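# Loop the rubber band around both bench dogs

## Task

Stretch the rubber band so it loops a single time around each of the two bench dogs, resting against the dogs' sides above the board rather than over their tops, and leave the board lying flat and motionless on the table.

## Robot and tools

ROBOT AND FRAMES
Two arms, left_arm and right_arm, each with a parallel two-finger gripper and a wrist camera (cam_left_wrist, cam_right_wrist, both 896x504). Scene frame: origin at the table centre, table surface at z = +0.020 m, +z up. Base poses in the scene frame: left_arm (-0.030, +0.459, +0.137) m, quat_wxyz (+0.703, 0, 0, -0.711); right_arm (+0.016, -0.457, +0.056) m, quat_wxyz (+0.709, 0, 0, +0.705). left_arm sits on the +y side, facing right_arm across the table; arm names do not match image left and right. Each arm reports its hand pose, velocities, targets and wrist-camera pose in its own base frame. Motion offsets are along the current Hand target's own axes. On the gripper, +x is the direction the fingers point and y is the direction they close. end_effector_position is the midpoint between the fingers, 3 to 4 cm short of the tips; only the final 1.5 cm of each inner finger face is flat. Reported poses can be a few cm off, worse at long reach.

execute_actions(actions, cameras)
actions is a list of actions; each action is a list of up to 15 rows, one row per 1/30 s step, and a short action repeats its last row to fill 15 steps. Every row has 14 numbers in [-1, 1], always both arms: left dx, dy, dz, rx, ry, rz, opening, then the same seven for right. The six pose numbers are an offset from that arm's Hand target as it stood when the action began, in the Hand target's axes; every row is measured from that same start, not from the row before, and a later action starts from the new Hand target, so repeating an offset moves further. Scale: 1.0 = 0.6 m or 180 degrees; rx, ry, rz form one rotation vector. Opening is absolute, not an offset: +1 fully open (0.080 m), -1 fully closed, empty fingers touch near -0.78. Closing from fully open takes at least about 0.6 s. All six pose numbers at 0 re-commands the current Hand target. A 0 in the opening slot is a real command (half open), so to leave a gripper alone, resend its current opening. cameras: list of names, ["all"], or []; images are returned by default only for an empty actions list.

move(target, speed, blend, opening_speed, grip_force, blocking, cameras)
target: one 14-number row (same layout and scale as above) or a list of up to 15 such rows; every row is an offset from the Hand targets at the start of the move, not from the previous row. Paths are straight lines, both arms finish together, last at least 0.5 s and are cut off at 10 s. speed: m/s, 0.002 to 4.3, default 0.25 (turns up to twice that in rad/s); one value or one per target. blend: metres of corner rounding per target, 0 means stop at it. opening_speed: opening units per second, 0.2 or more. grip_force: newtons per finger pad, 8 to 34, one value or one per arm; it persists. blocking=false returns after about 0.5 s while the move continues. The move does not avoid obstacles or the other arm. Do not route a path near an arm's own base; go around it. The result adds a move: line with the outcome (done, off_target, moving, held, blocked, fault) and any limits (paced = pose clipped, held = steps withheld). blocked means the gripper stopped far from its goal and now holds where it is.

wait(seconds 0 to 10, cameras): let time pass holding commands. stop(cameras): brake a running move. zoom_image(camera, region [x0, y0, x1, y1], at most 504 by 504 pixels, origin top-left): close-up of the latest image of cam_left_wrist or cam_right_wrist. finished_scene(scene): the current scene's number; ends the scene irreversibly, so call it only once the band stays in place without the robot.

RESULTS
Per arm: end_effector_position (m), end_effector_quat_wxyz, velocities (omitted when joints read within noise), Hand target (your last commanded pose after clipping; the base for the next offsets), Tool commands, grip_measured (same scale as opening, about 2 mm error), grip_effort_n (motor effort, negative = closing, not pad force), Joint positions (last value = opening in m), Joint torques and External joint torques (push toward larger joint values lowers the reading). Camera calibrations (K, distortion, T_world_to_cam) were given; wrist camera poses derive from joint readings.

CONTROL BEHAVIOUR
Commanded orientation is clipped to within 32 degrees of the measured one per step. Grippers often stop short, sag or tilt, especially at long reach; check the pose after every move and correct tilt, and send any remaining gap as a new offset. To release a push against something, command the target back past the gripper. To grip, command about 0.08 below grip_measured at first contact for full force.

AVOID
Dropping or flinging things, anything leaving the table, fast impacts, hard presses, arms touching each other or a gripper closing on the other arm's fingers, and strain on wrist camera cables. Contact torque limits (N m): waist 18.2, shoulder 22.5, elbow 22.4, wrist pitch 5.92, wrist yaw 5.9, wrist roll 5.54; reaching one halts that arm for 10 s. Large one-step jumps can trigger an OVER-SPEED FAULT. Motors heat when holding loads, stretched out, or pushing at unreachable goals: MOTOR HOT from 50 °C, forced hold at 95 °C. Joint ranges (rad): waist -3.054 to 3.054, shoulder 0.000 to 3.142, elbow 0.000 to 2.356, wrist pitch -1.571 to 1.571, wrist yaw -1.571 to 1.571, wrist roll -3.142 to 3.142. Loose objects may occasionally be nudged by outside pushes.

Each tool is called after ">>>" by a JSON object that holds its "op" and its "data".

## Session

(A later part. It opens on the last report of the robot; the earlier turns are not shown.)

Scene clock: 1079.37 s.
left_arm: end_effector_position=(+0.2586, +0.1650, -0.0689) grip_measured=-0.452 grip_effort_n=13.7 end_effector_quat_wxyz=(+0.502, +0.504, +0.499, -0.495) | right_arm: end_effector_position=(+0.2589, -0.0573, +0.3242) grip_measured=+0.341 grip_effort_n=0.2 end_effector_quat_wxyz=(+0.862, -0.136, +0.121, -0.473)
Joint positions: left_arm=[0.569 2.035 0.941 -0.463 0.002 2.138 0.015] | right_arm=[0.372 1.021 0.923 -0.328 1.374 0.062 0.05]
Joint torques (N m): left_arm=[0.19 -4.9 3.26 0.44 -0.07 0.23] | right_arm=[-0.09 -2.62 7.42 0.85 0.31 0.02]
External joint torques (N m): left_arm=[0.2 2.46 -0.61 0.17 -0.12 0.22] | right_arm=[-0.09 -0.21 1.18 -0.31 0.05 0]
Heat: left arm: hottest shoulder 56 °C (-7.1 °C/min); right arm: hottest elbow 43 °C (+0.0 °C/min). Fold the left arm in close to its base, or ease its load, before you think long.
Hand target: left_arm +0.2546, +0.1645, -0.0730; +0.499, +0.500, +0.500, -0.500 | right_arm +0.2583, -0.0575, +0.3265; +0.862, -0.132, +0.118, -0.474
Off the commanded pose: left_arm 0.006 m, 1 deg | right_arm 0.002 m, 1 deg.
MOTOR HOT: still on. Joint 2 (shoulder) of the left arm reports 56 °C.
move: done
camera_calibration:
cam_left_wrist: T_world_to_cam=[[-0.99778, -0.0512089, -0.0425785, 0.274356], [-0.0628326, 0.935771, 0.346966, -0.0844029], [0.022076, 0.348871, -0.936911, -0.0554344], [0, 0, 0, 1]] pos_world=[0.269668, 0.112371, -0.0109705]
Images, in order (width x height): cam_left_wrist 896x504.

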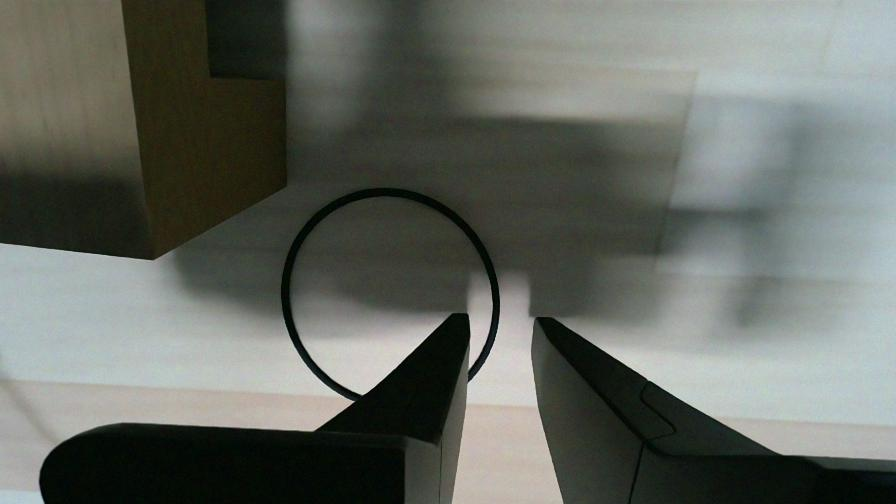

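>>> {"op": "move", "data": {"target": [0.0155,0,0,0,0,0,-0.45,0,0,0,0,0,0,0.340842], "cameras": ["cam_left_wrist"], "speed": 0.05}}

>>> {"op": "zoom_image", "data": {"camera": "cam_left_wrist", "region": [380, 220, 630, 400]}}

Scene clock: 1086.23 s.
left_arm: end_effector_position=(+0.2592, +0.1654, -0.0779) grip_measured=-0.452 grip_effort_n=13.7 end_effector_quat_wxyz=(+0.502, +0.504, +0.499, -0.495) | right_arm: end_effector_position=(+0.2589, -0.0573, +0.3242) grip_measured=+0.341 grip_effort_n=0.2 end_effector_quat_wxyz=(+0.862, -0.136, +0.121, -0.473)
Joint positions: left_arm=[0.569 2.065 0.936 -0.428 0.002 2.138 0.015] | right_arm=[0.372 1.021 0.923 -0.328 1.374 0.062 0.05]
Joint torques (N m): left_arm=[0.24 -4.97 2.76 0.45 -0.08 0.23] | right_arm=[-0.08 -2.62 7.4 0.85 0.31 0.02]
External joint torques (N m): left_arm=[0.16 2.47 -1 0.16 -0.12 0.23] | right_arm=[-0.08 -0.19 1.18 -0.31 0.06 0]
Heat: left arm: hottest shoulder 55 °C (-7.1 °C/min); right arm: hottest elbow 43 °C (+0.0 °C/min). Fold the left arm in close to its base, or ease its load, before you think long.
Hand target: left_arm +0.2546, +0.1645, -0.0822; +0.499, +0.500, +0.500, -0.500 | right_arm +0.2583, -0.0575, +0.3265; +0.862, -0.132, +0.118, -0.474
Off the commanded pose: left_arm 0.006 m, 1 deg | right_arm 0.002 m, 1 deg.
MOTOR HOT: still on. Joint 2 (shoulder) of the left arm reports 55 °C.
move: done
camera_calibration:
cam_left_wrist: T_world_to_cam=[[-0.997719, -0.0511905, -0.0440122, 0.274443], [-0.0633336, 0.935477, 0.347667, -0.081349], [0.0233751, 0.349661, -0.936585, -0.0644155], [0, 0, 0, 1]] pos_world=[0.270171, 0.112673, -0.0199693]
Images, in order (width x height): cam_left_wrist 896x504.

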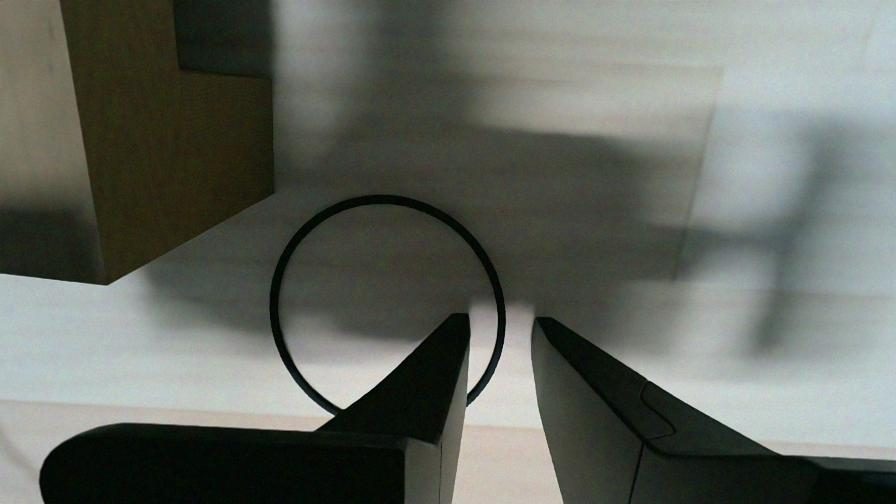

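Scaled by 2.016.

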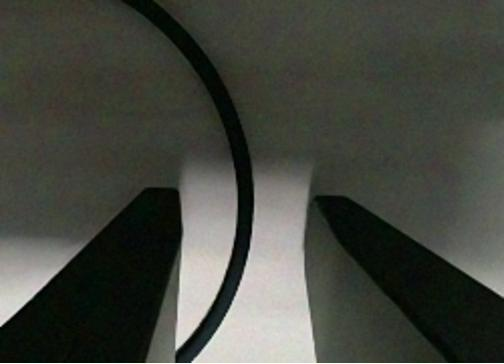

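>>> {"op": "move", "data": {"target": [0.0085,0,0,0,0,0,-0.45,0,0,0,0,0,0,0.340842], "cameras": ["cam_left_wrist"], "speed": 0.04}}

>>> {"op": "zoom_image", "data": {"camera": "cam_left_wrist", "region": [380, 220, 630, 400]}}

Scene clock: 1093.47 s.
left_arm: end_effector_position=(+0.2594, +0.1655, -0.0802) grip_measured=-0.452 grip_effort_n=12.8 end_effector_quat_wxyz=(+0.503, +0.505, +0.498, -0.494) | right_arm: end_effector_position=(+0.2589, -0.0573, +0.3242) grip_measured=+0.341 grip_effort_n=0.2 end_effector_quat_wxyz=(+0.862, -0.136, +0.121, -0.473)
Joint positions: left_arm=[0.569 2.071 0.934 -0.417 0.002 2.138 0.015] | right_arm=[0.372 1.021 0.923 -0.328 1.374 0.062 0.05]
Joint torques (N m): left_arm=[0.1 -4.15 2.64 1 -0.07 0.23] | right_arm=[-0.08 -2.63 7.42 0.86 0.3 0.02]
External joint torques (N m): left_arm=[0.12 3.31 -1.11 0.7 -0.12 0.23] | right_arm=[-0.09 -0.3 1.29 -0.27 0.06 0]
Heat: left arm: hottest shoulder 55 °C (-6.1 °C/min); right arm: hottest elbow 43 °C (+0.0 °C/min). Fold the left arm in close to its base, or ease its load, before you think long.
Hand target: left_arm +0.2546, +0.1645, -0.0873; +0.499, +0.500, +0.500, -0.500 | right_arm +0.2583, -0.0575, +0.3265; +0.862, -0.132, +0.118, -0.474
Off the commanded pose: left_arm 0.009 m, 1 deg | right_arm 0.002 m, 1 deg.
MOTOR HOT: still on. Joint 2 (shoulder) of the left arm reports 55 °C.
move: off_target (left_arm)
camera_calibration:
cam_left_wrist: T_world_to_cam=[[-0.997651, -0.051089, -0.0456387, 0.274385], [-0.0638294, 0.935142, 0.348475, -0.0804492], [0.0248754, 0.35057, -0.936206, -0.0671061], [0, 0, 0, 1]] pos_world=[0.270274, 0.112775, -0.022268]
Images, in order (width x height): cam_left_wrist 896x504.

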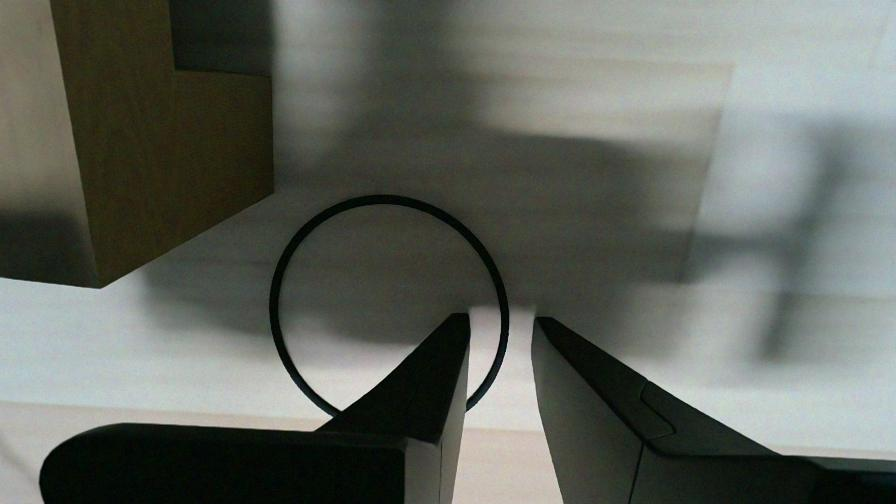

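Scaled by 2.016.

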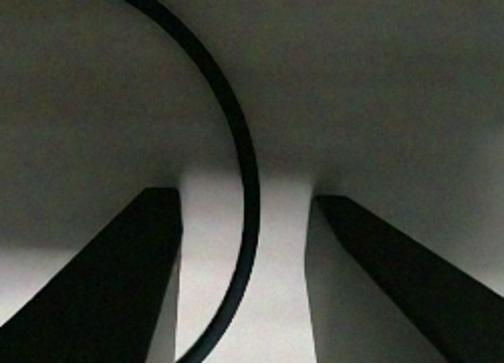

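>>> {"op": "move", "data": {"target": [[0,0,0,0,0,0,-1,0,0,0,0,0,0,0.340842],[-0.2,0,0,0,0,0,-1,0,0,0,0,0,0,0.340842]], "cameras": ["cam_left_wrist"], "speed": 0.12, "opening_speed": 0.5}}

Scene clock: 1102.73 s.
left_arm: end_effector_position=(+0.2525, +0.1622, +0.0286) grip_measured=-0.774 grip_effort_n=-20.7 end_effector_quat_wxyz=(+0.499, +0.494, +0.502, -0.504) | right_arm: end_effector_position=(+0.2589, -0.0573, +0.3242) grip_measured=+0.341 grip_effort_n=0.2 end_effector_quat_wxyz=(+0.862, -0.136, +0.121, -0.473)
Joint positions: left_arm=[0.571 1.794 1.084 -0.876 0 2.138 0] | right_arm=[0.372 1.021 0.923 -0.328 1.374 0.062 0.05]
Joint torques (N m): left_arm=[0.18 -6.34 6.06 0.03 0.06 0.2] | right_arm=[-0.1 -2.6 7.41 0.85 0.31 0.02]
External joint torques (N m): left_arm=[0.19 0.46 0.99 -0.2 0.01 0.2] | right_arm=[-0.09 -0.2 1.24 -0.3 0.05 0]
Heat: left arm: hottest shoulder 54 °C (-6.0 °C/min); right arm: hottest elbow 43 °C (+0.0 °C/min). Fold the left arm in close to its base, or ease its load, before you think long.
Hand target: left_arm +0.2547, +0.1644, +0.0327; +0.499, +0.500, +0.500, -0.500 | right_arm +0.2583, -0.0575, +0.3265; +0.862, -0.132, +0.118, -0.474
Off the commanded pose: left_arm 0.005 m, 1 deg | right_arm 0.002 m, 1 deg.
MOTOR HOT: still on. Joint 2 (shoulder) of the left arm reports 54 °C.
move: done
camera_calibration:
cam_left_wrist: T_world_to_cam=[[-0.998467, -0.052741, -0.0168212, 0.271977], [-0.0553252, 0.940144, 0.336255, -0.1182], [-0.0019201, 0.33667, -0.941621, 0.0452359], [0, 0, 0, 1]] pos_world=[0.265108, 0.11024, 0.0869156]
Images, in order (width x height): cam_left_wrist 896x504.

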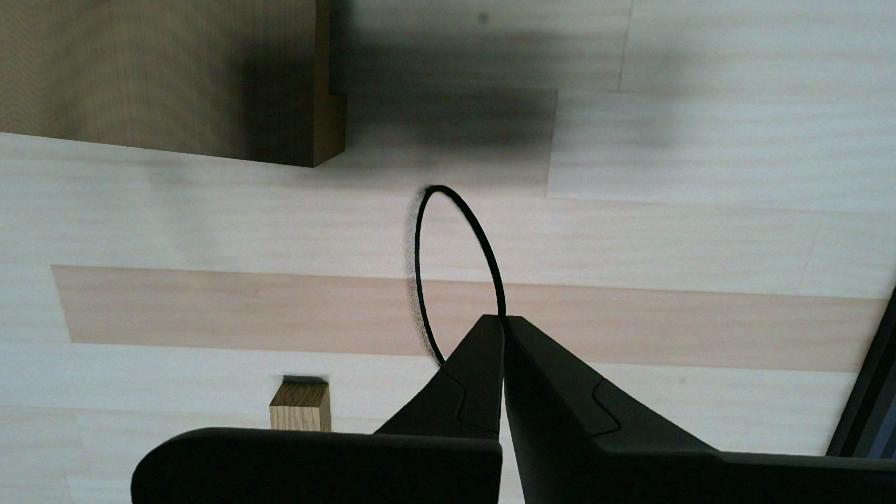

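>>> {"op": "move", "data": {"target": [[-0.035,0,0,0,0,0,-1,0,0,0,0,0,0,0.340842],[-0.035,0.0488,0.129,0,0,0,-1,0,0,0,0,0,0,0.340842],[0.09,0.0488,0.129,0,0,0,-1,0,0,0,0,0,0,0.340842]], "cameras": ["cam_left_wrist"], "speed": [0.12,0.15,0.1], "blend": [0.005,0.005,0]}}

Scene clock: 1124.13 s.
left_arm: end_effector_position=(+0.2870, +0.0885, -0.0171) grip_measured=-0.774 grip_effort_n=-20.7 end_effector_quat_wxyz=(+0.501, +0.506, +0.497, -0.497) | right_arm: end_effector_position=(+0.2589, -0.0573, +0.3242) grip_measured=+0.341 grip_effort_n=0.2 end_effector_quat_wxyz=(+0.862, -0.136, +0.121, -0.473)
Joint positions: left_arm=[0.299 1.871 0.971 -0.657 -0.001 1.875 0] | right_arm=[0.372 1.021 0.923 -0.328 1.374 0.062 0.05]
Joint torques (N m): left_arm=[0.02 -4.74 3.69 0.43 0.06 -0.28] | right_arm=[-0.08 -2.62 7.41 0.85 0.31 0.02]
External joint torques (N m): left_arm=[0.04 2.2 -0.97 0.12 0.01 -0.28] | right_arm=[-0.09 -0.22 1.22 -0.3 0.07 0.01]
Heat: left arm: hottest shoulder 53 °C (-5.1 °C/min); right arm: hottest elbow 43 °C (+0.0 °C/min). Fold the left arm in close to its base, or ease its load, before you think long.
Hand target: left_arm +0.2839, +0.0870, -0.0214; +0.499, +0.500, +0.500, -0.500 | right_arm +0.2583, -0.0575, +0.3265; +0.862, -0.132, +0.118, -0.474
Off the commanded pose: left_arm 0.005 m, 1 deg | right_arm 0.002 m, 1 deg.
MOTOR HOT: still on. Joint 2 (shoulder) of the left arm reports 53 °C.
move: done
camera_calibration:
cam_left_wrist: T_world_to_cam=[[-0.998125, -0.0436257, -0.0429355, 0.300442], [-0.0558356, 0.936341, 0.346624, -0.0310279], [0.0250806, 0.348371, -0.937021, 0.0183282], [0, 0, 0, 1]] pos_world=[0.297686, 0.0357746, 0.0408285]
Images, in order (width x height): cam_left_wrist 896x504.

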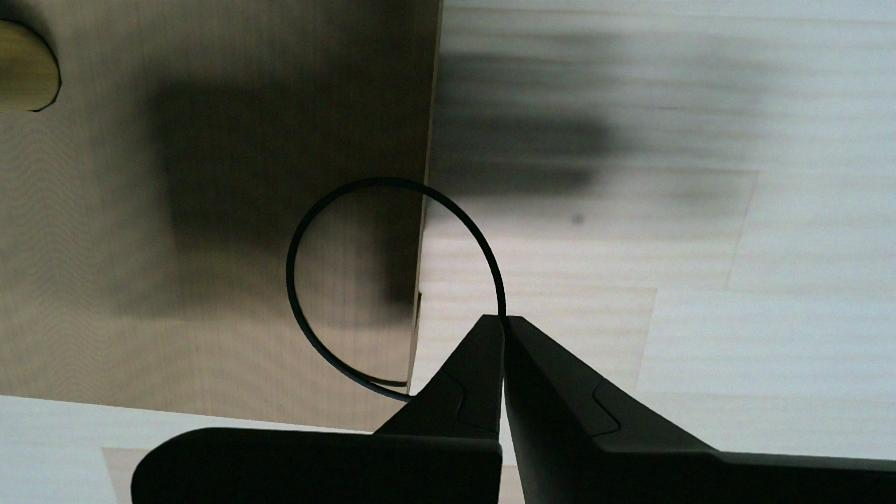

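>>> {"op": "move", "data": {"target": [0.0217,0,0,0,0,0,-1,0,0,0,0,0,0,0.340842], "cameras": ["cam_left_wrist"], "speed": 0.06}}

>>> {"op": "zoom_image", "data": {"camera": "cam_left_wrist", "region": [250, 150, 600, 400]}}

Scene clock: 1133.53 s.
left_arm: end_effector_position=(+0.2874, +0.0886, -0.0300) grip_measured=-0.774 grip_effort_n=-20.7 end_effector_quat_wxyz=(+0.501, +0.506, +0.496, -0.497) | right_arm: end_effector_position=(+0.2589, -0.0573, +0.3242) grip_measured=+0.341 grip_effort_n=0.2 end_effector_quat_wxyz=(+0.862, -0.136, +0.121, -0.473)
Joint positions: left_arm=[0.299 1.905 0.953 -0.605 -0.001 1.875 0] | right_arm=[0.372 1.021 0.923 -0.328 1.374 0.062 0.05]
Joint torques (N m): left_arm=[-0.24 -4.55 3.41 0.42 0 -0.24] | right_arm=[-0.09 -2.6 7.42 0.85 0.31 0.02]
External joint torques (N m): left_arm=[-0.27 2.47 -1.03 0.13 -0.05 -0.24] | right_arm=[-0.08 -0.21 1.24 -0.29 0.06 0]
Heat: left arm: hottest shoulder 53 °C (-4.0 °C/min); right arm: hottest elbow 43 °C (+0.0 °C/min). Fold the left arm in close to its base, or ease its load, before you think long.
Hand target: left_arm +0.2838, +0.0870, -0.0345; +0.499, +0.500, +0.500, -0.500 | right_arm +0.2583, -0.0575, +0.3265; +0.862, -0.132, +0.118, -0.474
Off the commanded pose: left_arm 0.006 m, 1 deg | right_arm 0.002 m, 1 deg.
MOTOR HOT: still on. Joint 2 (shoulder) of the left arm reports 53 °C.
move: done
camera_calibration:
cam_left_wrist: T_world_to_cam=[[-0.99809, -0.0436595, -0.0437019, 0.300206], [-0.0561382, 0.936276, 0.34675, -0.0265446], [0.0257782, 0.348541, -0.936939, 0.00598176], [0, 0, 0, 1]] pos_world=[0.297988, 0.035875, 0.0279285]
Images, in order (width x height): cam_left_wrist 896x504.

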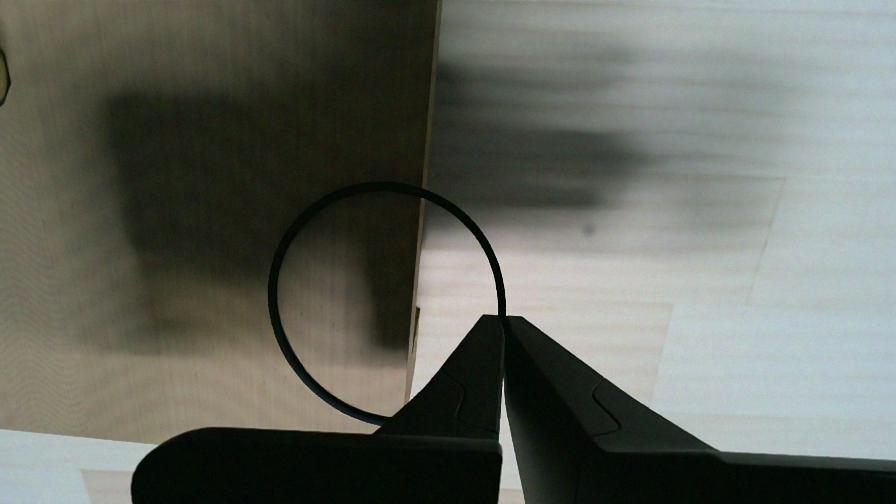

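Scaled by 1.440.

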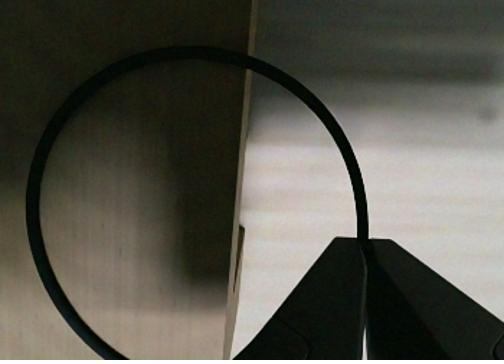

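>>> {"op": "move", "data": {"target": [[0,0,0,0,0,0,-0.52,0,0,0,0,0,0,0.340842],[0.0117,0,0,0,0,0,-0.52,0,0,0,0,0,0,0.340842]], "cameras": ["cam_left_wrist"], "speed": 0.04, "opening_speed": 0.5}}

>>> {"op": "zoom_image", "data": {"camera": "cam_left_wrist", "region": [250, 150, 600, 400]}}

Scene clock: 1141.80 s.
left_arm: end_effector_position=(+0.2875, +0.0887, -0.0370) grip_measured=-0.522 grip_effort_n=13.7 end_effector_quat_wxyz=(+0.501, +0.506, +0.496, -0.497) | right_arm: end_effector_position=(+0.2589, -0.0573, +0.3242) grip_measured=+0.341 grip_effort_n=0.2 end_effector_quat_wxyz=(+0.862, -0.136, +0.121, -0.473)
Joint positions: left_arm=[0.299 1.924 0.944 -0.576 -0.001 1.875 0.012] | right_arm=[0.372 1.021 0.923 -0.328 1.374 0.062 0.05]
Joint torques (N m): left_arm=[-0.11 -4.75 3.32 0.53 0.03 -0.25] | right_arm=[-0.06 -2.61 7.43 0.85 0.3 0.02]
External joint torques (N m): left_arm=[-0.12 2.28 -1.03 0.22 -0.02 -0.25] | right_arm=[-0.05 -0.21 1.24 -0.3 0.05 0]
Heat: left arm: hottest shoulder 52 °C (-3.0 °C/min); right arm: hottest elbow 43 °C (+0.0 °C/min). Fold the left arm in close to its base, or ease its load, before you think long.
Hand target: left_arm +0.2838, +0.0870, -0.0414; +0.499, +0.500, +0.500, -0.500 | right_arm +0.2583, -0.0575, +0.3265; +0.862, -0.132, +0.118, -0.474
Off the commanded pose: left_arm 0.006 m, 1 deg | right_arm 0.002 m, 1 deg.
MOTOR HOT: still on. Joint 2 (shoulder) of the left arm reports 52 °C.
move: done
camera_calibration:
cam_left_wrist: T_world_to_cam=[[-0.998074, -0.0436073, -0.0441175, 0.300003], [-0.0562369, 0.936235, 0.346845, -0.0240831], [0.0261794, 0.348658, -0.936884, -0.000704404], [0, 0, 0, 1]] pos_world=[0.298089, 0.0358753, 0.0209285]
Images, in order (width x height): cam_left_wrist 896x504.

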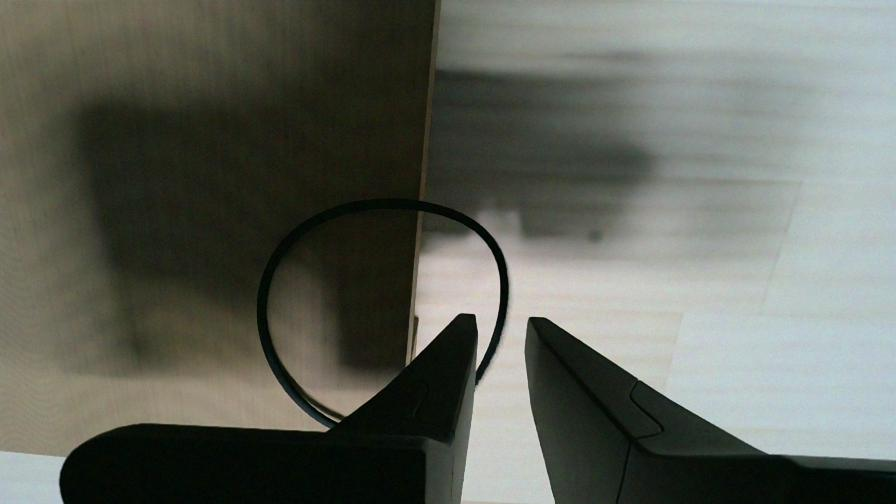

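Scaled by 1.440.

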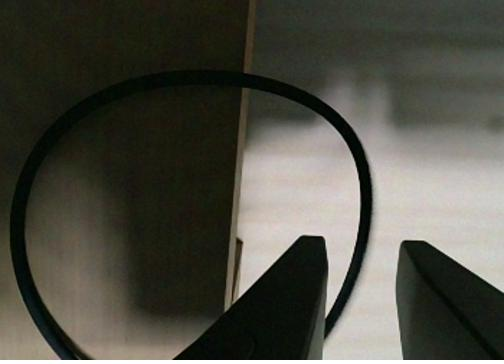

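>>> {"op": "move", "data": {"target": [[0,0,0,0,0,0,-1,0,0,0,0,0,0,0.340842],[-0.1,0,0,0,0,0,-1,0,0,0,0,0,0,0.340842]], "cameras": ["cam_left_wrist"], "speed": 0.08, "opening_speed": 0.5}}

>>> {"op": "zoom_image", "data": {"camera": "cam_left_wrist", "region": [350, 150, 600, 400]}}

Scene clock: 1152.97 s.
left_arm: end_effector_position=(+0.2804, +0.0865, +0.0142) grip_measured=-0.776 grip_effort_n=-12.8 end_effector_quat_wxyz=(+0.496, +0.496, +0.502, -0.506) | right_arm: end_effector_position=(+0.2589, -0.0573, +0.3242) grip_measured=+0.341 grip_effort_n=0.7 end_effector_quat_wxyz=(+0.862, -0.136, +0.121, -0.473)
Joint positions: left_arm=[0.299 1.799 1.026 -0.814 -0.001 1.875 0] | right_arm=[0.372 1.021 0.923 -0.328 1.374 0.062 0.05]
Joint torques (N m): left_arm=[-0.41 -6.41 6.03 0.08 0.04 -0.31] | right_arm=[-0.09 -2.63 7.43 0.85 0.31 0.02]
External joint torques (N m): left_arm=[-0.41 0.24 1.13 -0.15 -0.02 -0.31] | right_arm=[-0.09 -0.28 1.33 -0.28 0.06 0]
Heat: left arm: hottest shoulder 52 °C (-3.0 °C/min); right arm: hottest elbow 43 °C (+0.0 °C/min). Fold the left arm in close to its base, or ease its load, before you think long.
Hand target: left_arm +0.2839, +0.0870, +0.0186; +0.499, +0.500, +0.500, -0.500 | right_arm +0.2583, -0.0575, +0.3265; +0.862, -0.132, +0.118, -0.474
Off the commanded pose: left_arm 0.006 m, 1 deg | right_arm 0.002 m, 1 deg.
MOTOR HOT: still on. Joint 2 (shoulder) of the left arm reports 52 °C.
move: done
camera_calibration:
cam_left_wrist: T_world_to_cam=[[-0.998938, -0.043936, -0.013854, 0.294917], [-0.0460287, 0.939377, 0.339782, -0.0432794], [-0.00191452, 0.340059, -0.940402, 0.0569275], [0, 0, 0, 1]] pos_world=[0.292721, 0.0342545, 0.0723261]
Images, in order (width x height): cam_left_wrist 896x504.

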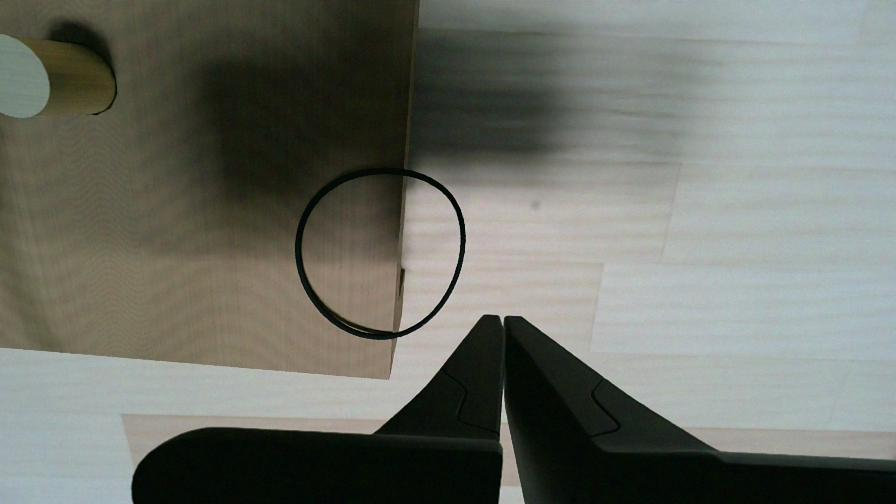

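Scaled by 2.016.

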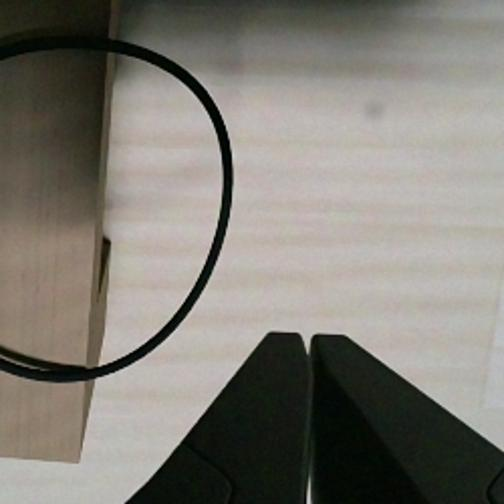

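>>> {"op": "move", "data": {"target": [[0,0,0.0142,0,0,0,-0.45,0,0,0,0,0,0,0.340842],[0.0885,0,0.0142,0,0,0,-0.45,0,0,0,0,0,0,0.340842]], "cameras": ["cam_left_wrist"], "speed": 0.08, "blend": [0.003,0]}}

>>> {"op": "zoom_image", "data": {"camera": "cam_left_wrist", "region": [250, 150, 600, 400]}}

Scene clock: 1179.67 s.
left_arm: end_effector_position=(+0.2871, +0.0802, -0.0303) grip_measured=-0.452 grip_effort_n=13.7 end_effector_quat_wxyz=(+0.501, +0.506, +0.497, -0.497) | right_arm: end_effector_position=(+0.2589, -0.0573, +0.3242) grip_measured=+0.341 grip_effort_n=0.2 end_effector_quat_wxyz=(+0.862, -0.136, +0.121, -0.473)
Joint positions: left_arm=[0.272 1.898 0.942 -0.601 -0.001 1.848 0.015] | right_arm=[0.372 1.021 0.923 -0.328 1.374 0.062 0.05]
Joint torques (N m): left_arm=[-0.36 -4.68 3.39 0.42 0.07 -0.25] | right_arm=[-0.09 -2.63 7.42 0.85 0.31 0.02]
External joint torques (N m): left_arm=[-0.35 2.24 -1.05 0.12 0.01 -0.25] | right_arm=[-0.07 -0.21 1.22 -0.3 0.06 0]
Heat: left arm: hottest shoulder 52 °C (-2.0 °C/min); right arm: hottest elbow 43 °C (+0.0 °C/min). Fold the left arm in close to its base, or ease its load, before you think long.
Hand target: left_arm +0.2838, +0.0785, -0.0346; +0.499, +0.500, +0.500, -0.500 | right_arm +0.2583, -0.0575, +0.3265; +0.862, -0.132, +0.118, -0.474
Off the commanded pose: left_arm 0.006 m, 1 deg | right_arm 0.002 m, 1 deg.
MOTOR HOT: still on. Joint 2 (shoulder) of the left arm reports 52 °C.
move: done
camera_calibration:
cam_left_wrist: T_world_to_cam=[[-0.998082, -0.0444277, -0.0431021, 0.299625], [-0.0566366, 0.936425, 0.346266, -0.0184276], [0.0249781, 0.348043, -0.937146, 0.00889098], [0, 0, 0, 1]] pos_world=[0.297785, 0.0274733, 0.0276275]
Images, in order (width x height): cam_left_wrist 896x504.

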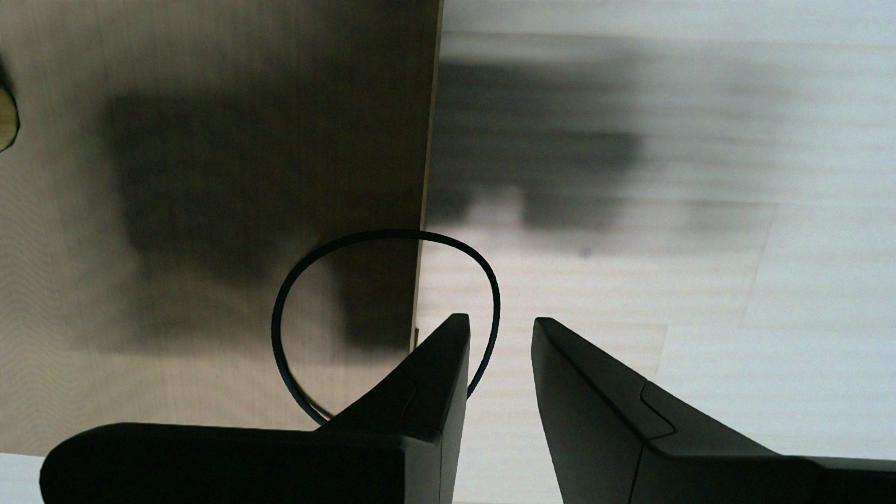

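Scaled by 1.440.

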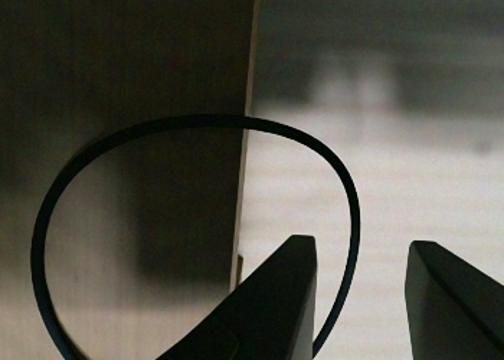

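>>> {"op": "move", "data": {"target": [[0.0217,0,0.003,0,0,0,-0.45,0,0,0,0,0,0,0.340842]], "cameras": ["cam_left_wrist"], "speed": 0.05}}

>>> {"op": "zoom_image", "data": {"camera": "cam_left_wrist", "region": [250, 150, 600, 400]}}

Scene clock: 1199.17 s.
left_arm: end_effector_position=(+0.2874, +0.0789, -0.0432) grip_measured=-0.452 grip_effort_n=13.7 end_effector_quat_wxyz=(+0.501, +0.505, +0.497, -0.496) | right_arm: end_effector_position=(+0.2589, -0.0573, +0.3242) grip_measured=+0.341 grip_effort_n=0.2 end_effector_quat_wxyz=(+0.862, -0.136, +0.121, -0.473)
Joint positions: left_arm=[0.267 1.933 0.924 -0.547 -0.001 1.842 0.015] | right_arm=[0.372 1.021 0.923 -0.328 1.374 0.062 0.05]
Joint torques (N m): left_arm=[-0.39 -4.87 3.15 0.46 0.03 -0.27] | right_arm=[-0.08 -2.61 7.42 0.85 0.31 0.02]
External joint torques (N m): left_arm=[-0.4 2.15 -1.09 0.17 -0.02 -0.27] | right_arm=[-0.08 -0.2 1.24 -0.29 0.06 0]
Heat: left arm: hottest shoulder 52 °C (+0.0 °C/min); right arm: hottest elbow 43 °C (+0.0 °C/min). Fold the left arm in close to its base, or ease its load, before you think long.
Hand target: left_arm +0.2838, +0.0768, -0.0475; +0.499, +0.500, +0.500, -0.500 | right_arm +0.2583, -0.0575, +0.3265; +0.862, -0.132, +0.118, -0.474
Off the commanded pose: left_arm 0.006 m, 1 deg | right_arm 0.002 m, 1 deg.
MOTOR HOT: still on. Joint 2 (shoulder) of the left arm reports 52 °C.
move: done
camera_calibration:
cam_left_wrist: T_world_to_cam=[[-0.998, -0.045536, -0.0438397, 0.299325], [-0.0579348, 0.936328, 0.346315, -0.0123372], [0.0252786, 0.348162, -0.937094, -0.00284669], [0, 0, 0, 1]] pos_world=[0.298084, 0.0261728, 0.0147273]
Images, in order (width x height): cam_left_wrist 896x504.

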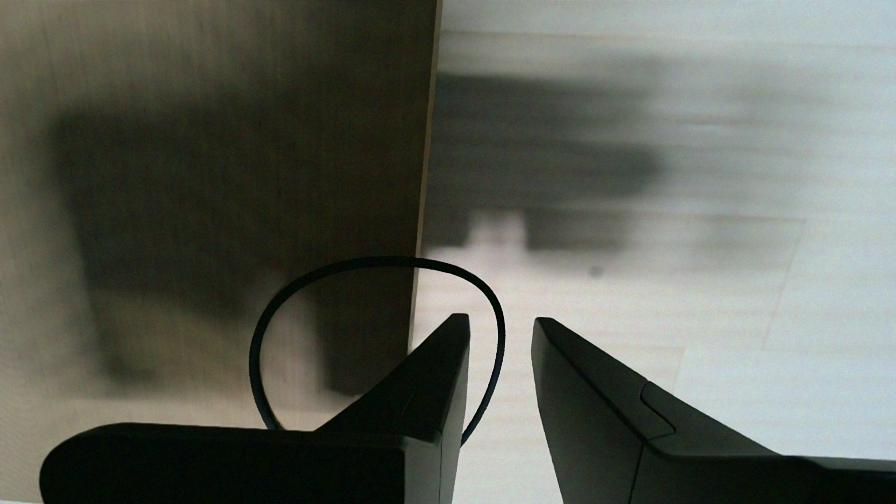

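Scaled by 1.440.

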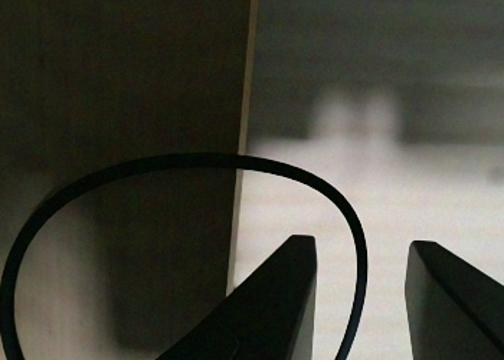

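>>> {"op": "move", "data": {"target": [[0,0,0,0,0,0,-1,0,0,0,0,0,0,0.340842],[-0.1,0,0,0,0,0,-1,0,0,0,0,0,0,0.340842]], "cameras": ["cam_left_wrist"], "speed": 0.08, "opening_speed": 0.5}}

>>> {"op": "zoom_image", "data": {"camera": "cam_left_wrist", "region": [350, 150, 600, 400]}}

Scene clock: 1209.73 s.
left_arm: end_effector_position=(+0.2802, +0.0768, +0.0082) grip_measured=-0.775 grip_effort_n=-17.9 end_effector_quat_wxyz=(+0.496, +0.496, +0.502, -0.506) | right_arm: end_effector_position=(+0.2589, -0.0573, +0.3242) grip_measured=+0.341 grip_effort_n=0.2 end_effector_quat_wxyz=(+0.862, -0.136, +0.121, -0.473)
Joint positions: left_arm=[0.267 1.802 1.001 -0.787 -0.001 1.842 0] | right_arm=[0.372 1.021 0.923 -0.328 1.374 0.062 0.05]
Joint torques (N m): left_arm=[-0.31 -6.28 5.92 0.04 0.07 -0.25] | right_arm=[-0.07 -2.63 7.4 0.86 0.31 0.02]
External joint torques (N m): left_arm=[-0.3 0.39 1.06 -0.2 0.02 -0.25] | right_arm=[-0.08 -0.21 1.18 -0.31 0.06 0]
Heat: left arm: hottest shoulder 51 °C (-1.0 °C/min); right arm: hottest elbow 43 °C (+0.0 °C/min). Fold the left arm in close to its base, or ease its load, before you think long.
Hand target: left_arm +0.2839, +0.0767, +0.0124; +0.499, +0.500, +0.500, -0.500 | right_arm +0.2583, -0.0575, +0.3265; +0.862, -0.132, +0.118, -0.474
Off the commanded pose: left_arm 0.006 m, 1 deg | right_arm 0.002 m, 1 deg.
MOTOR HOT: still on. Joint 2 (shoulder) of the left arm reports 51 °C.
move: done
camera_calibration:
cam_left_wrist: T_world_to_cam=[[-0.998857, -0.045799, -0.0137043, 0.294314], [-0.0477282, 0.939105, 0.3403, -0.0316304], [-0.00271558, 0.340565, -0.940217, 0.0547005], [0, 0, 0, 1]] pos_world=[0.292616, 0.0245544, 0.0662275]
Images, in order (width x height): cam_left_wrist 896x504.

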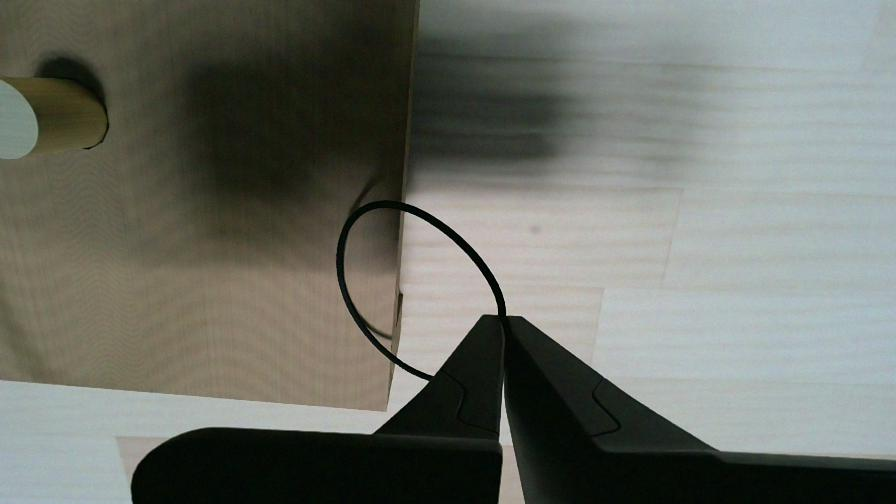

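Scaled by 2.016.

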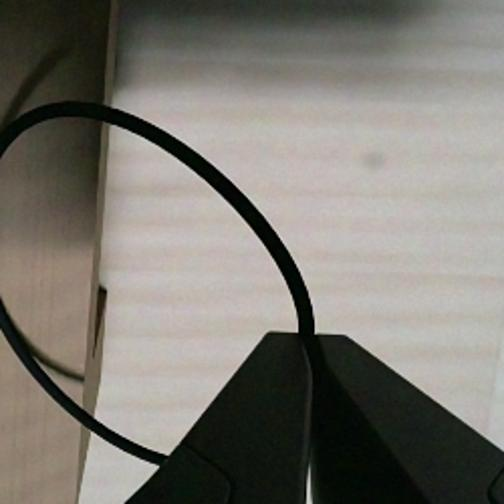

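>>> {"op": "zoom_image", "data": {"camera": "cam_left_wrist", "region": [460, 280, 550, 370]}}

Scaled by 5.600.

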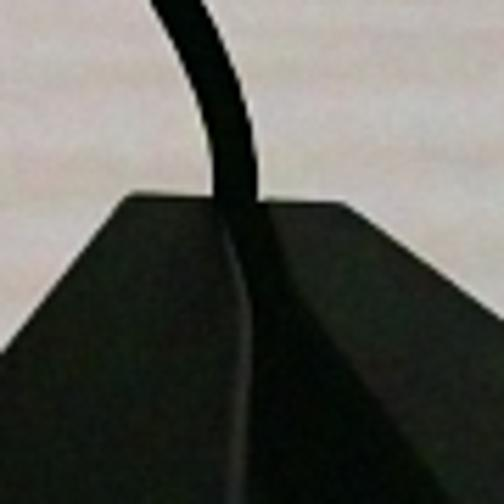

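>>> {"op": "move", "data": {"target": [[-0.0627,0.0167,0.1278,-0.4767,0,0,-1,0,0,0,0,0,0,0.340842],[-0.0627,0.1927,0.1278,-0.4767,0,0,-1,0,0,0,0,0,0,0.340842]], "cameras": ["cam_left_wrist"], "speed": [0.25,0.15], "blend": [0.01,0]}}

Scene clock: 1253.17 s.
left_arm: end_effector_position=(+0.3975, +0.0013, +0.0520) grip_measured=-0.775 grip_effort_n=-17.9 end_effector_quat_wxyz=(+0.708, +0.027, +0.706, -0.027) | right_arm: end_effector_position=(+0.2589, -0.0573, +0.3242) grip_measured=+0.341 grip_effort_n=0.2 end_effector_quat_wxyz=(+0.862, -0.136, +0.121, -0.473)
Joint positions: left_arm=[0.003 2.096 1.609 -1.081 0 0.08 0] | right_arm=[0.372 1.021 0.923 -0.328 1.374 0.062 0.05]
Joint torques (N m): left_arm=[-0.31 -6.67 7.09 0.17 0.02 -0.22] | right_arm=[-0.09 -2.62 7.4 0.84 0.31 0.02]
External joint torques (N m): left_arm=[-0.3 2.77 1.51 -0.17 0.02 -0.22] | right_arm=[-0.06 -0.16 1.15 -0.32 0.05 0]
Heat: left arm: hottest shoulder 55 °C (+3.0 °C/min); right arm: hottest elbow 43 °C (+0.0 °C/min). Fold the left arm in close to its base, or ease its load, before you think long.
Hand target: left_arm +0.3995, -0.0002, +0.0499; +0.706, +0.026, +0.707, -0.026 | right_arm +0.2583, -0.0575, +0.3265; +0.862, -0.132, +0.118, -0.474
Off the commanded pose: left_arm 0.003 m, 0 deg | right_arm 0.002 m, 1 deg.
MOTOR HOT: still on. Joint 2 (shoulder) of the left arm reports 55 °C.
move: done
camera_calibration:
cam_left_wrist: T_world_to_cam=[[-0.0268912, -0.999167, -0.030707, 0.0244225], [-0.940253, 0.0148518, 0.340154, 0.385929], [-0.339414, 0.0380194, -0.939868, 0.256252], [0, 0, 0, 1]] pos_world=[0.450503, 0.00892781, 0.110318]
Images, in order (width x height): cam_left_wrist 896x504.

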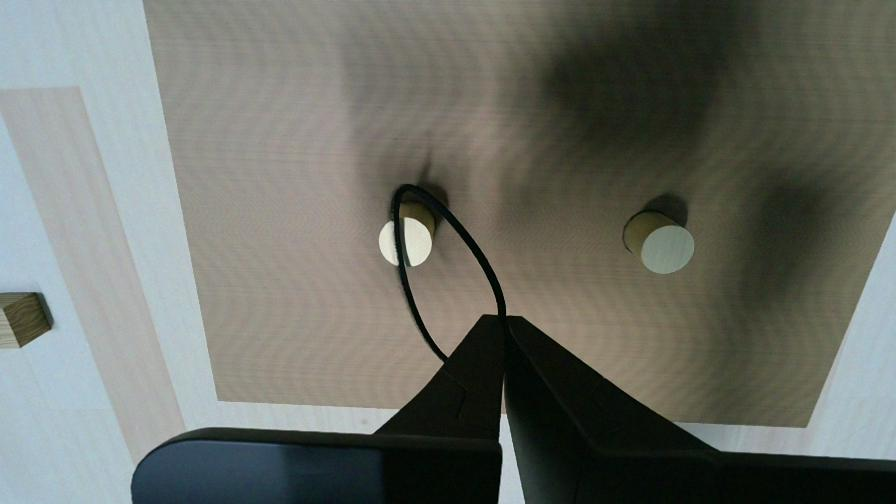

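>>> {"op": "move", "data": {"target": [[0,0.035,0,0,0,0,-1,0,0,0,0,0,0,0.340842],[0.05,0.035,0,0,0,0,-1,0,0,0,0,0,0,0.340842]], "cameras": ["cam_left_wrist"], "speed": 0.1, "blend": [0.003,0]}}

Scene clock: 1266.37 s.
left_arm: end_effector_position=(+0.4037, +0.0217, +0.0256) grip_measured=-0.775 grip_effort_n=-17.9 end_effector_quat_wxyz=(+0.712, +0.024, +0.702, -0.022) | right_arm: end_effector_position=(+0.2589, -0.0573, +0.3242) grip_measured=+0.341 grip_effort_n=0.2 end_effector_quat_wxyz=(+0.862, -0.136, +0.121, -0.473)
Joint positions: left_arm=[0.053 2.141 1.57 -0.986 0 0.118 0] | right_arm=[0.372 1.021 0.923 -0.328 1.374 0.062 0.05]
Joint torques (N m): left_arm=[0.01 -7.47 4.62 0.48 0 0.3] | right_arm=[-0.09 -2.65 7.42 0.85 0.3 0.02]
External joint torques (N m): left_arm=[0.05 2.16 -0.84 0.13 -0.01 0.3] | right_arm=[-0.08 -0.27 1.24 -0.29 0.06 0]
Heat: left arm: hottest shoulder 53 °C (+2.0 °C/min); right arm: hottest elbow 43 °C (+0.0 °C/min). Fold the left arm in close to its base, or ease its load, before you think long.
Hand target: left_arm +0.4011, +0.0209, +0.0199; +0.706, +0.026, +0.707, -0.026 | right_arm +0.2583, -0.0575, +0.3265; +0.862, -0.132, +0.118, -0.474
Off the commanded pose: left_arm 0.006 m, 1 deg | right_arm 0.002 m, 1 deg.
MOTOR HOT: still on. Joint 2 (shoulder) of the left arm reports 53 °C.
move: done
camera_calibration:
cam_left_wrist: T_world_to_cam=[[-0.0151012, -0.999386, -0.0316051, 0.0393393], [-0.944159, 0.00384743, 0.329469, 0.402523], [-0.329145, 0.0348157, -0.943637, 0.22876], [0, 0, 0, 1]] pos_world=[0.455935, 0.0298021, 0.0844907]
Images, in order (width x height): cam_left_wrist 896x504.

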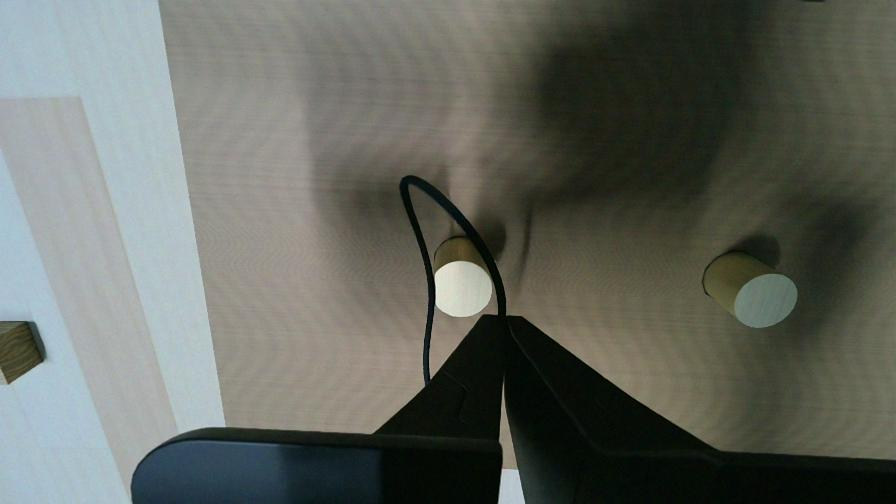

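>>> {"op": "move", "data": {"target": [[0,0.01,0,0,0,0,-1,0,0,0,0,0,0,0.340842],[0.02,0.01,0,0,0,0,-1,0,0,0,0,0,0,0.340842],[0.069,-0.07,0,0,0,0,-1,0,0,0,0,0,0,0.340842]], "cameras": ["cam_left_wrist"], "speed": 0.08, "blend": [0.001,0.003,0]}}

Scene clock: 1285.27 s.
left_arm: end_effector_position=(+0.4017, -0.0211, -0.0149) grip_measured=-0.775 grip_effort_n=-17.9 end_effector_quat_wxyz=(+0.712, +0.028, +0.701, -0.028) | right_arm: end_effector_position=(+0.2589, -0.0573, +0.3242) grip_measured=+0.341 grip_effort_n=0.2 end_effector_quat_wxyz=(+0.862, -0.136, +0.121, -0.473)
Joint positions: left_arm=[-0.053 2.193 1.481 -0.842 0 0.027 0] | right_arm=[0.372 1.021 0.923 -0.328 1.374 0.062 0.05]
Joint torques (N m): left_arm=[-0.06 -6.92 4.23 0.52 -0.03 -0.32] | right_arm=[-0.08 -2.63 7.41 0.85 0.31 0.02]
External joint torques (N m): left_arm=[-0.11 2.86 -1.03 0.14 -0.02 -0.32] | right_arm=[-0.07 -0.16 1.15 -0.32 0.05 -0.01]
Heat: left arm: hottest shoulder 53 °C (+0.0 °C/min); right arm: hottest elbow 43 °C (+0.0 °C/min). Fold the left arm in close to its base, or ease its load, before you think long.
Hand target: left_arm +0.3979, -0.0210, -0.0216; +0.706, +0.026, +0.707, -0.026 | right_arm +0.2583, -0.0575, +0.3265; +0.862, -0.132, +0.118, -0.474
Off the commanded pose: left_arm 0.008 m, 1 deg | right_arm 0.002 m, 1 deg.
MOTOR HOT: still on. Joint 2 (shoulder) of the left arm reports 53 °C.
move: done; blend cut to 0 m at target 1
camera_calibration:
cam_left_wrist: T_world_to_cam=[[-0.0298617, -0.999097, -0.0302267, 0.00133093], [-0.944891, 0.0183525, 0.326869, 0.414663], [-0.326019, 0.0383218, -0.944586, 0.19012], [0, 0, 0, 1]] pos_world=[0.453834, -0.0135661, 0.0440849]
Images, in order (width x height): cam_left_wrist 896x504.

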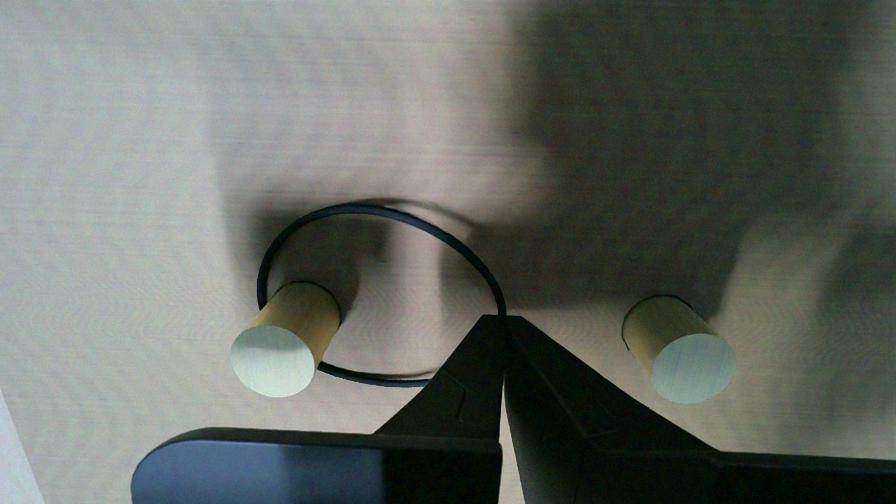

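>>> {"op": "move", "data": {"target": [[0.0107,-0.04,0.0433,0,0,0,-1,0,0,0,0,0,0,0.340842],[0.0107,-0.143,0.0433,0,0,0,-1,0,0,0,0,0,0,0.340842],[-0.0443,-0.147,0.0433,0,0,0,-1,0,0,0,0,0,0,0.340842],[-0.0443,-0.147,0.0173,0,0,0,-1,0,0,0,0,0,0,0.340842]], "cameras": ["cam_left_wrist"], "speed": 0.08, "blend": [0.003,0.003,0.003,0]}}

>>> {"op": "zoom_image", "data": {"camera": "cam_left_wrist", "region": [0, 200, 500, 450]}}

Scene clock: 1311.93 s.
left_arm: end_effector_position=(+0.4034, -0.1084, +0.0021) grip_measured=-0.776 grip_effort_n=-12.8 end_effector_quat_wxyz=(+0.704, +0.028, +0.709, -0.026) | right_arm: end_effector_position=(+0.2589, -0.0573, +0.3242) grip_measured=+0.341 grip_effort_n=0.2 end_effector_quat_wxyz=(+0.862, -0.136, +0.121, -0.473)
Joint positions: left_arm=[-0.263 2.24 1.633 -0.972 -0.002 -0.186 0] | right_arm=[0.372 1.021 0.923 -0.328 1.374 0.062 0.05]
Joint torques (N m): left_arm=[-0.52 -9.87 4.02 0.44 0.05 -0.2] | right_arm=[-0.07 -2.61 7.41 0.85 0.31 0.03]
External joint torques (N m): left_arm=[-0.49 0.36 -1.44 0.09 0.06 -0.2] | right_arm=[-0.04 -0.19 1.22 -0.3 0.05 0.01]
Heat: left arm: hottest shoulder 56 °C (+1.0 °C/min); right arm: hottest elbow 43 °C (+0.0 °C/min). Fold the left arm in close to its base, or ease its load, before you think long.
Hand target: left_arm +0.4018, -0.1097, +0.0051; +0.706, +0.026, +0.707, -0.026 | right_arm +0.2583, -0.0575, +0.3265; +0.862, -0.132, +0.118, -0.474
Off the commanded pose: left_arm 0.004 m, 0 deg | right_arm 0.002 m, 1 deg.
MOTOR HOT: still on. Joint 2 (shoulder) of the left arm reports 56 °C.
move: done
camera_calibration:
cam_left_wrist: T_world_to_cam=[[-0.0275359, -0.999051, -0.0337371, -0.0862653], [-0.937083, 0.0140484, 0.348824, 0.408647], [-0.348019, 0.0412197, -0.936581, 0.219303], [0, 0, 0, 1]] pos_world=[0.456882, -0.100964, 0.0599386]
Images, in order (width x height): cam_left_wrist 896x504.

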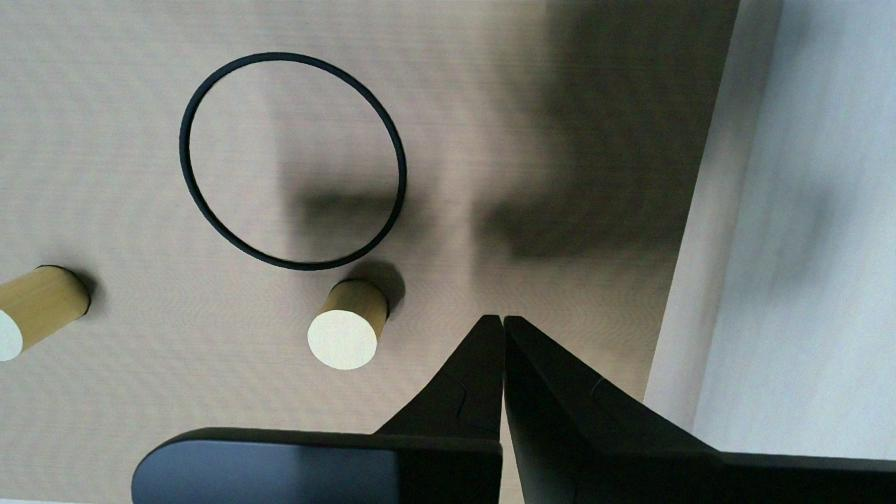

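Scaled by 1.008.

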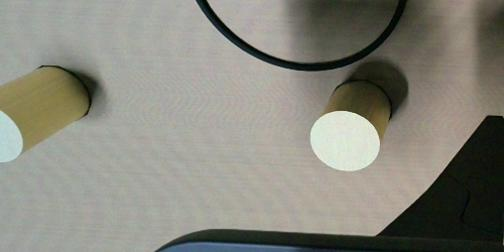

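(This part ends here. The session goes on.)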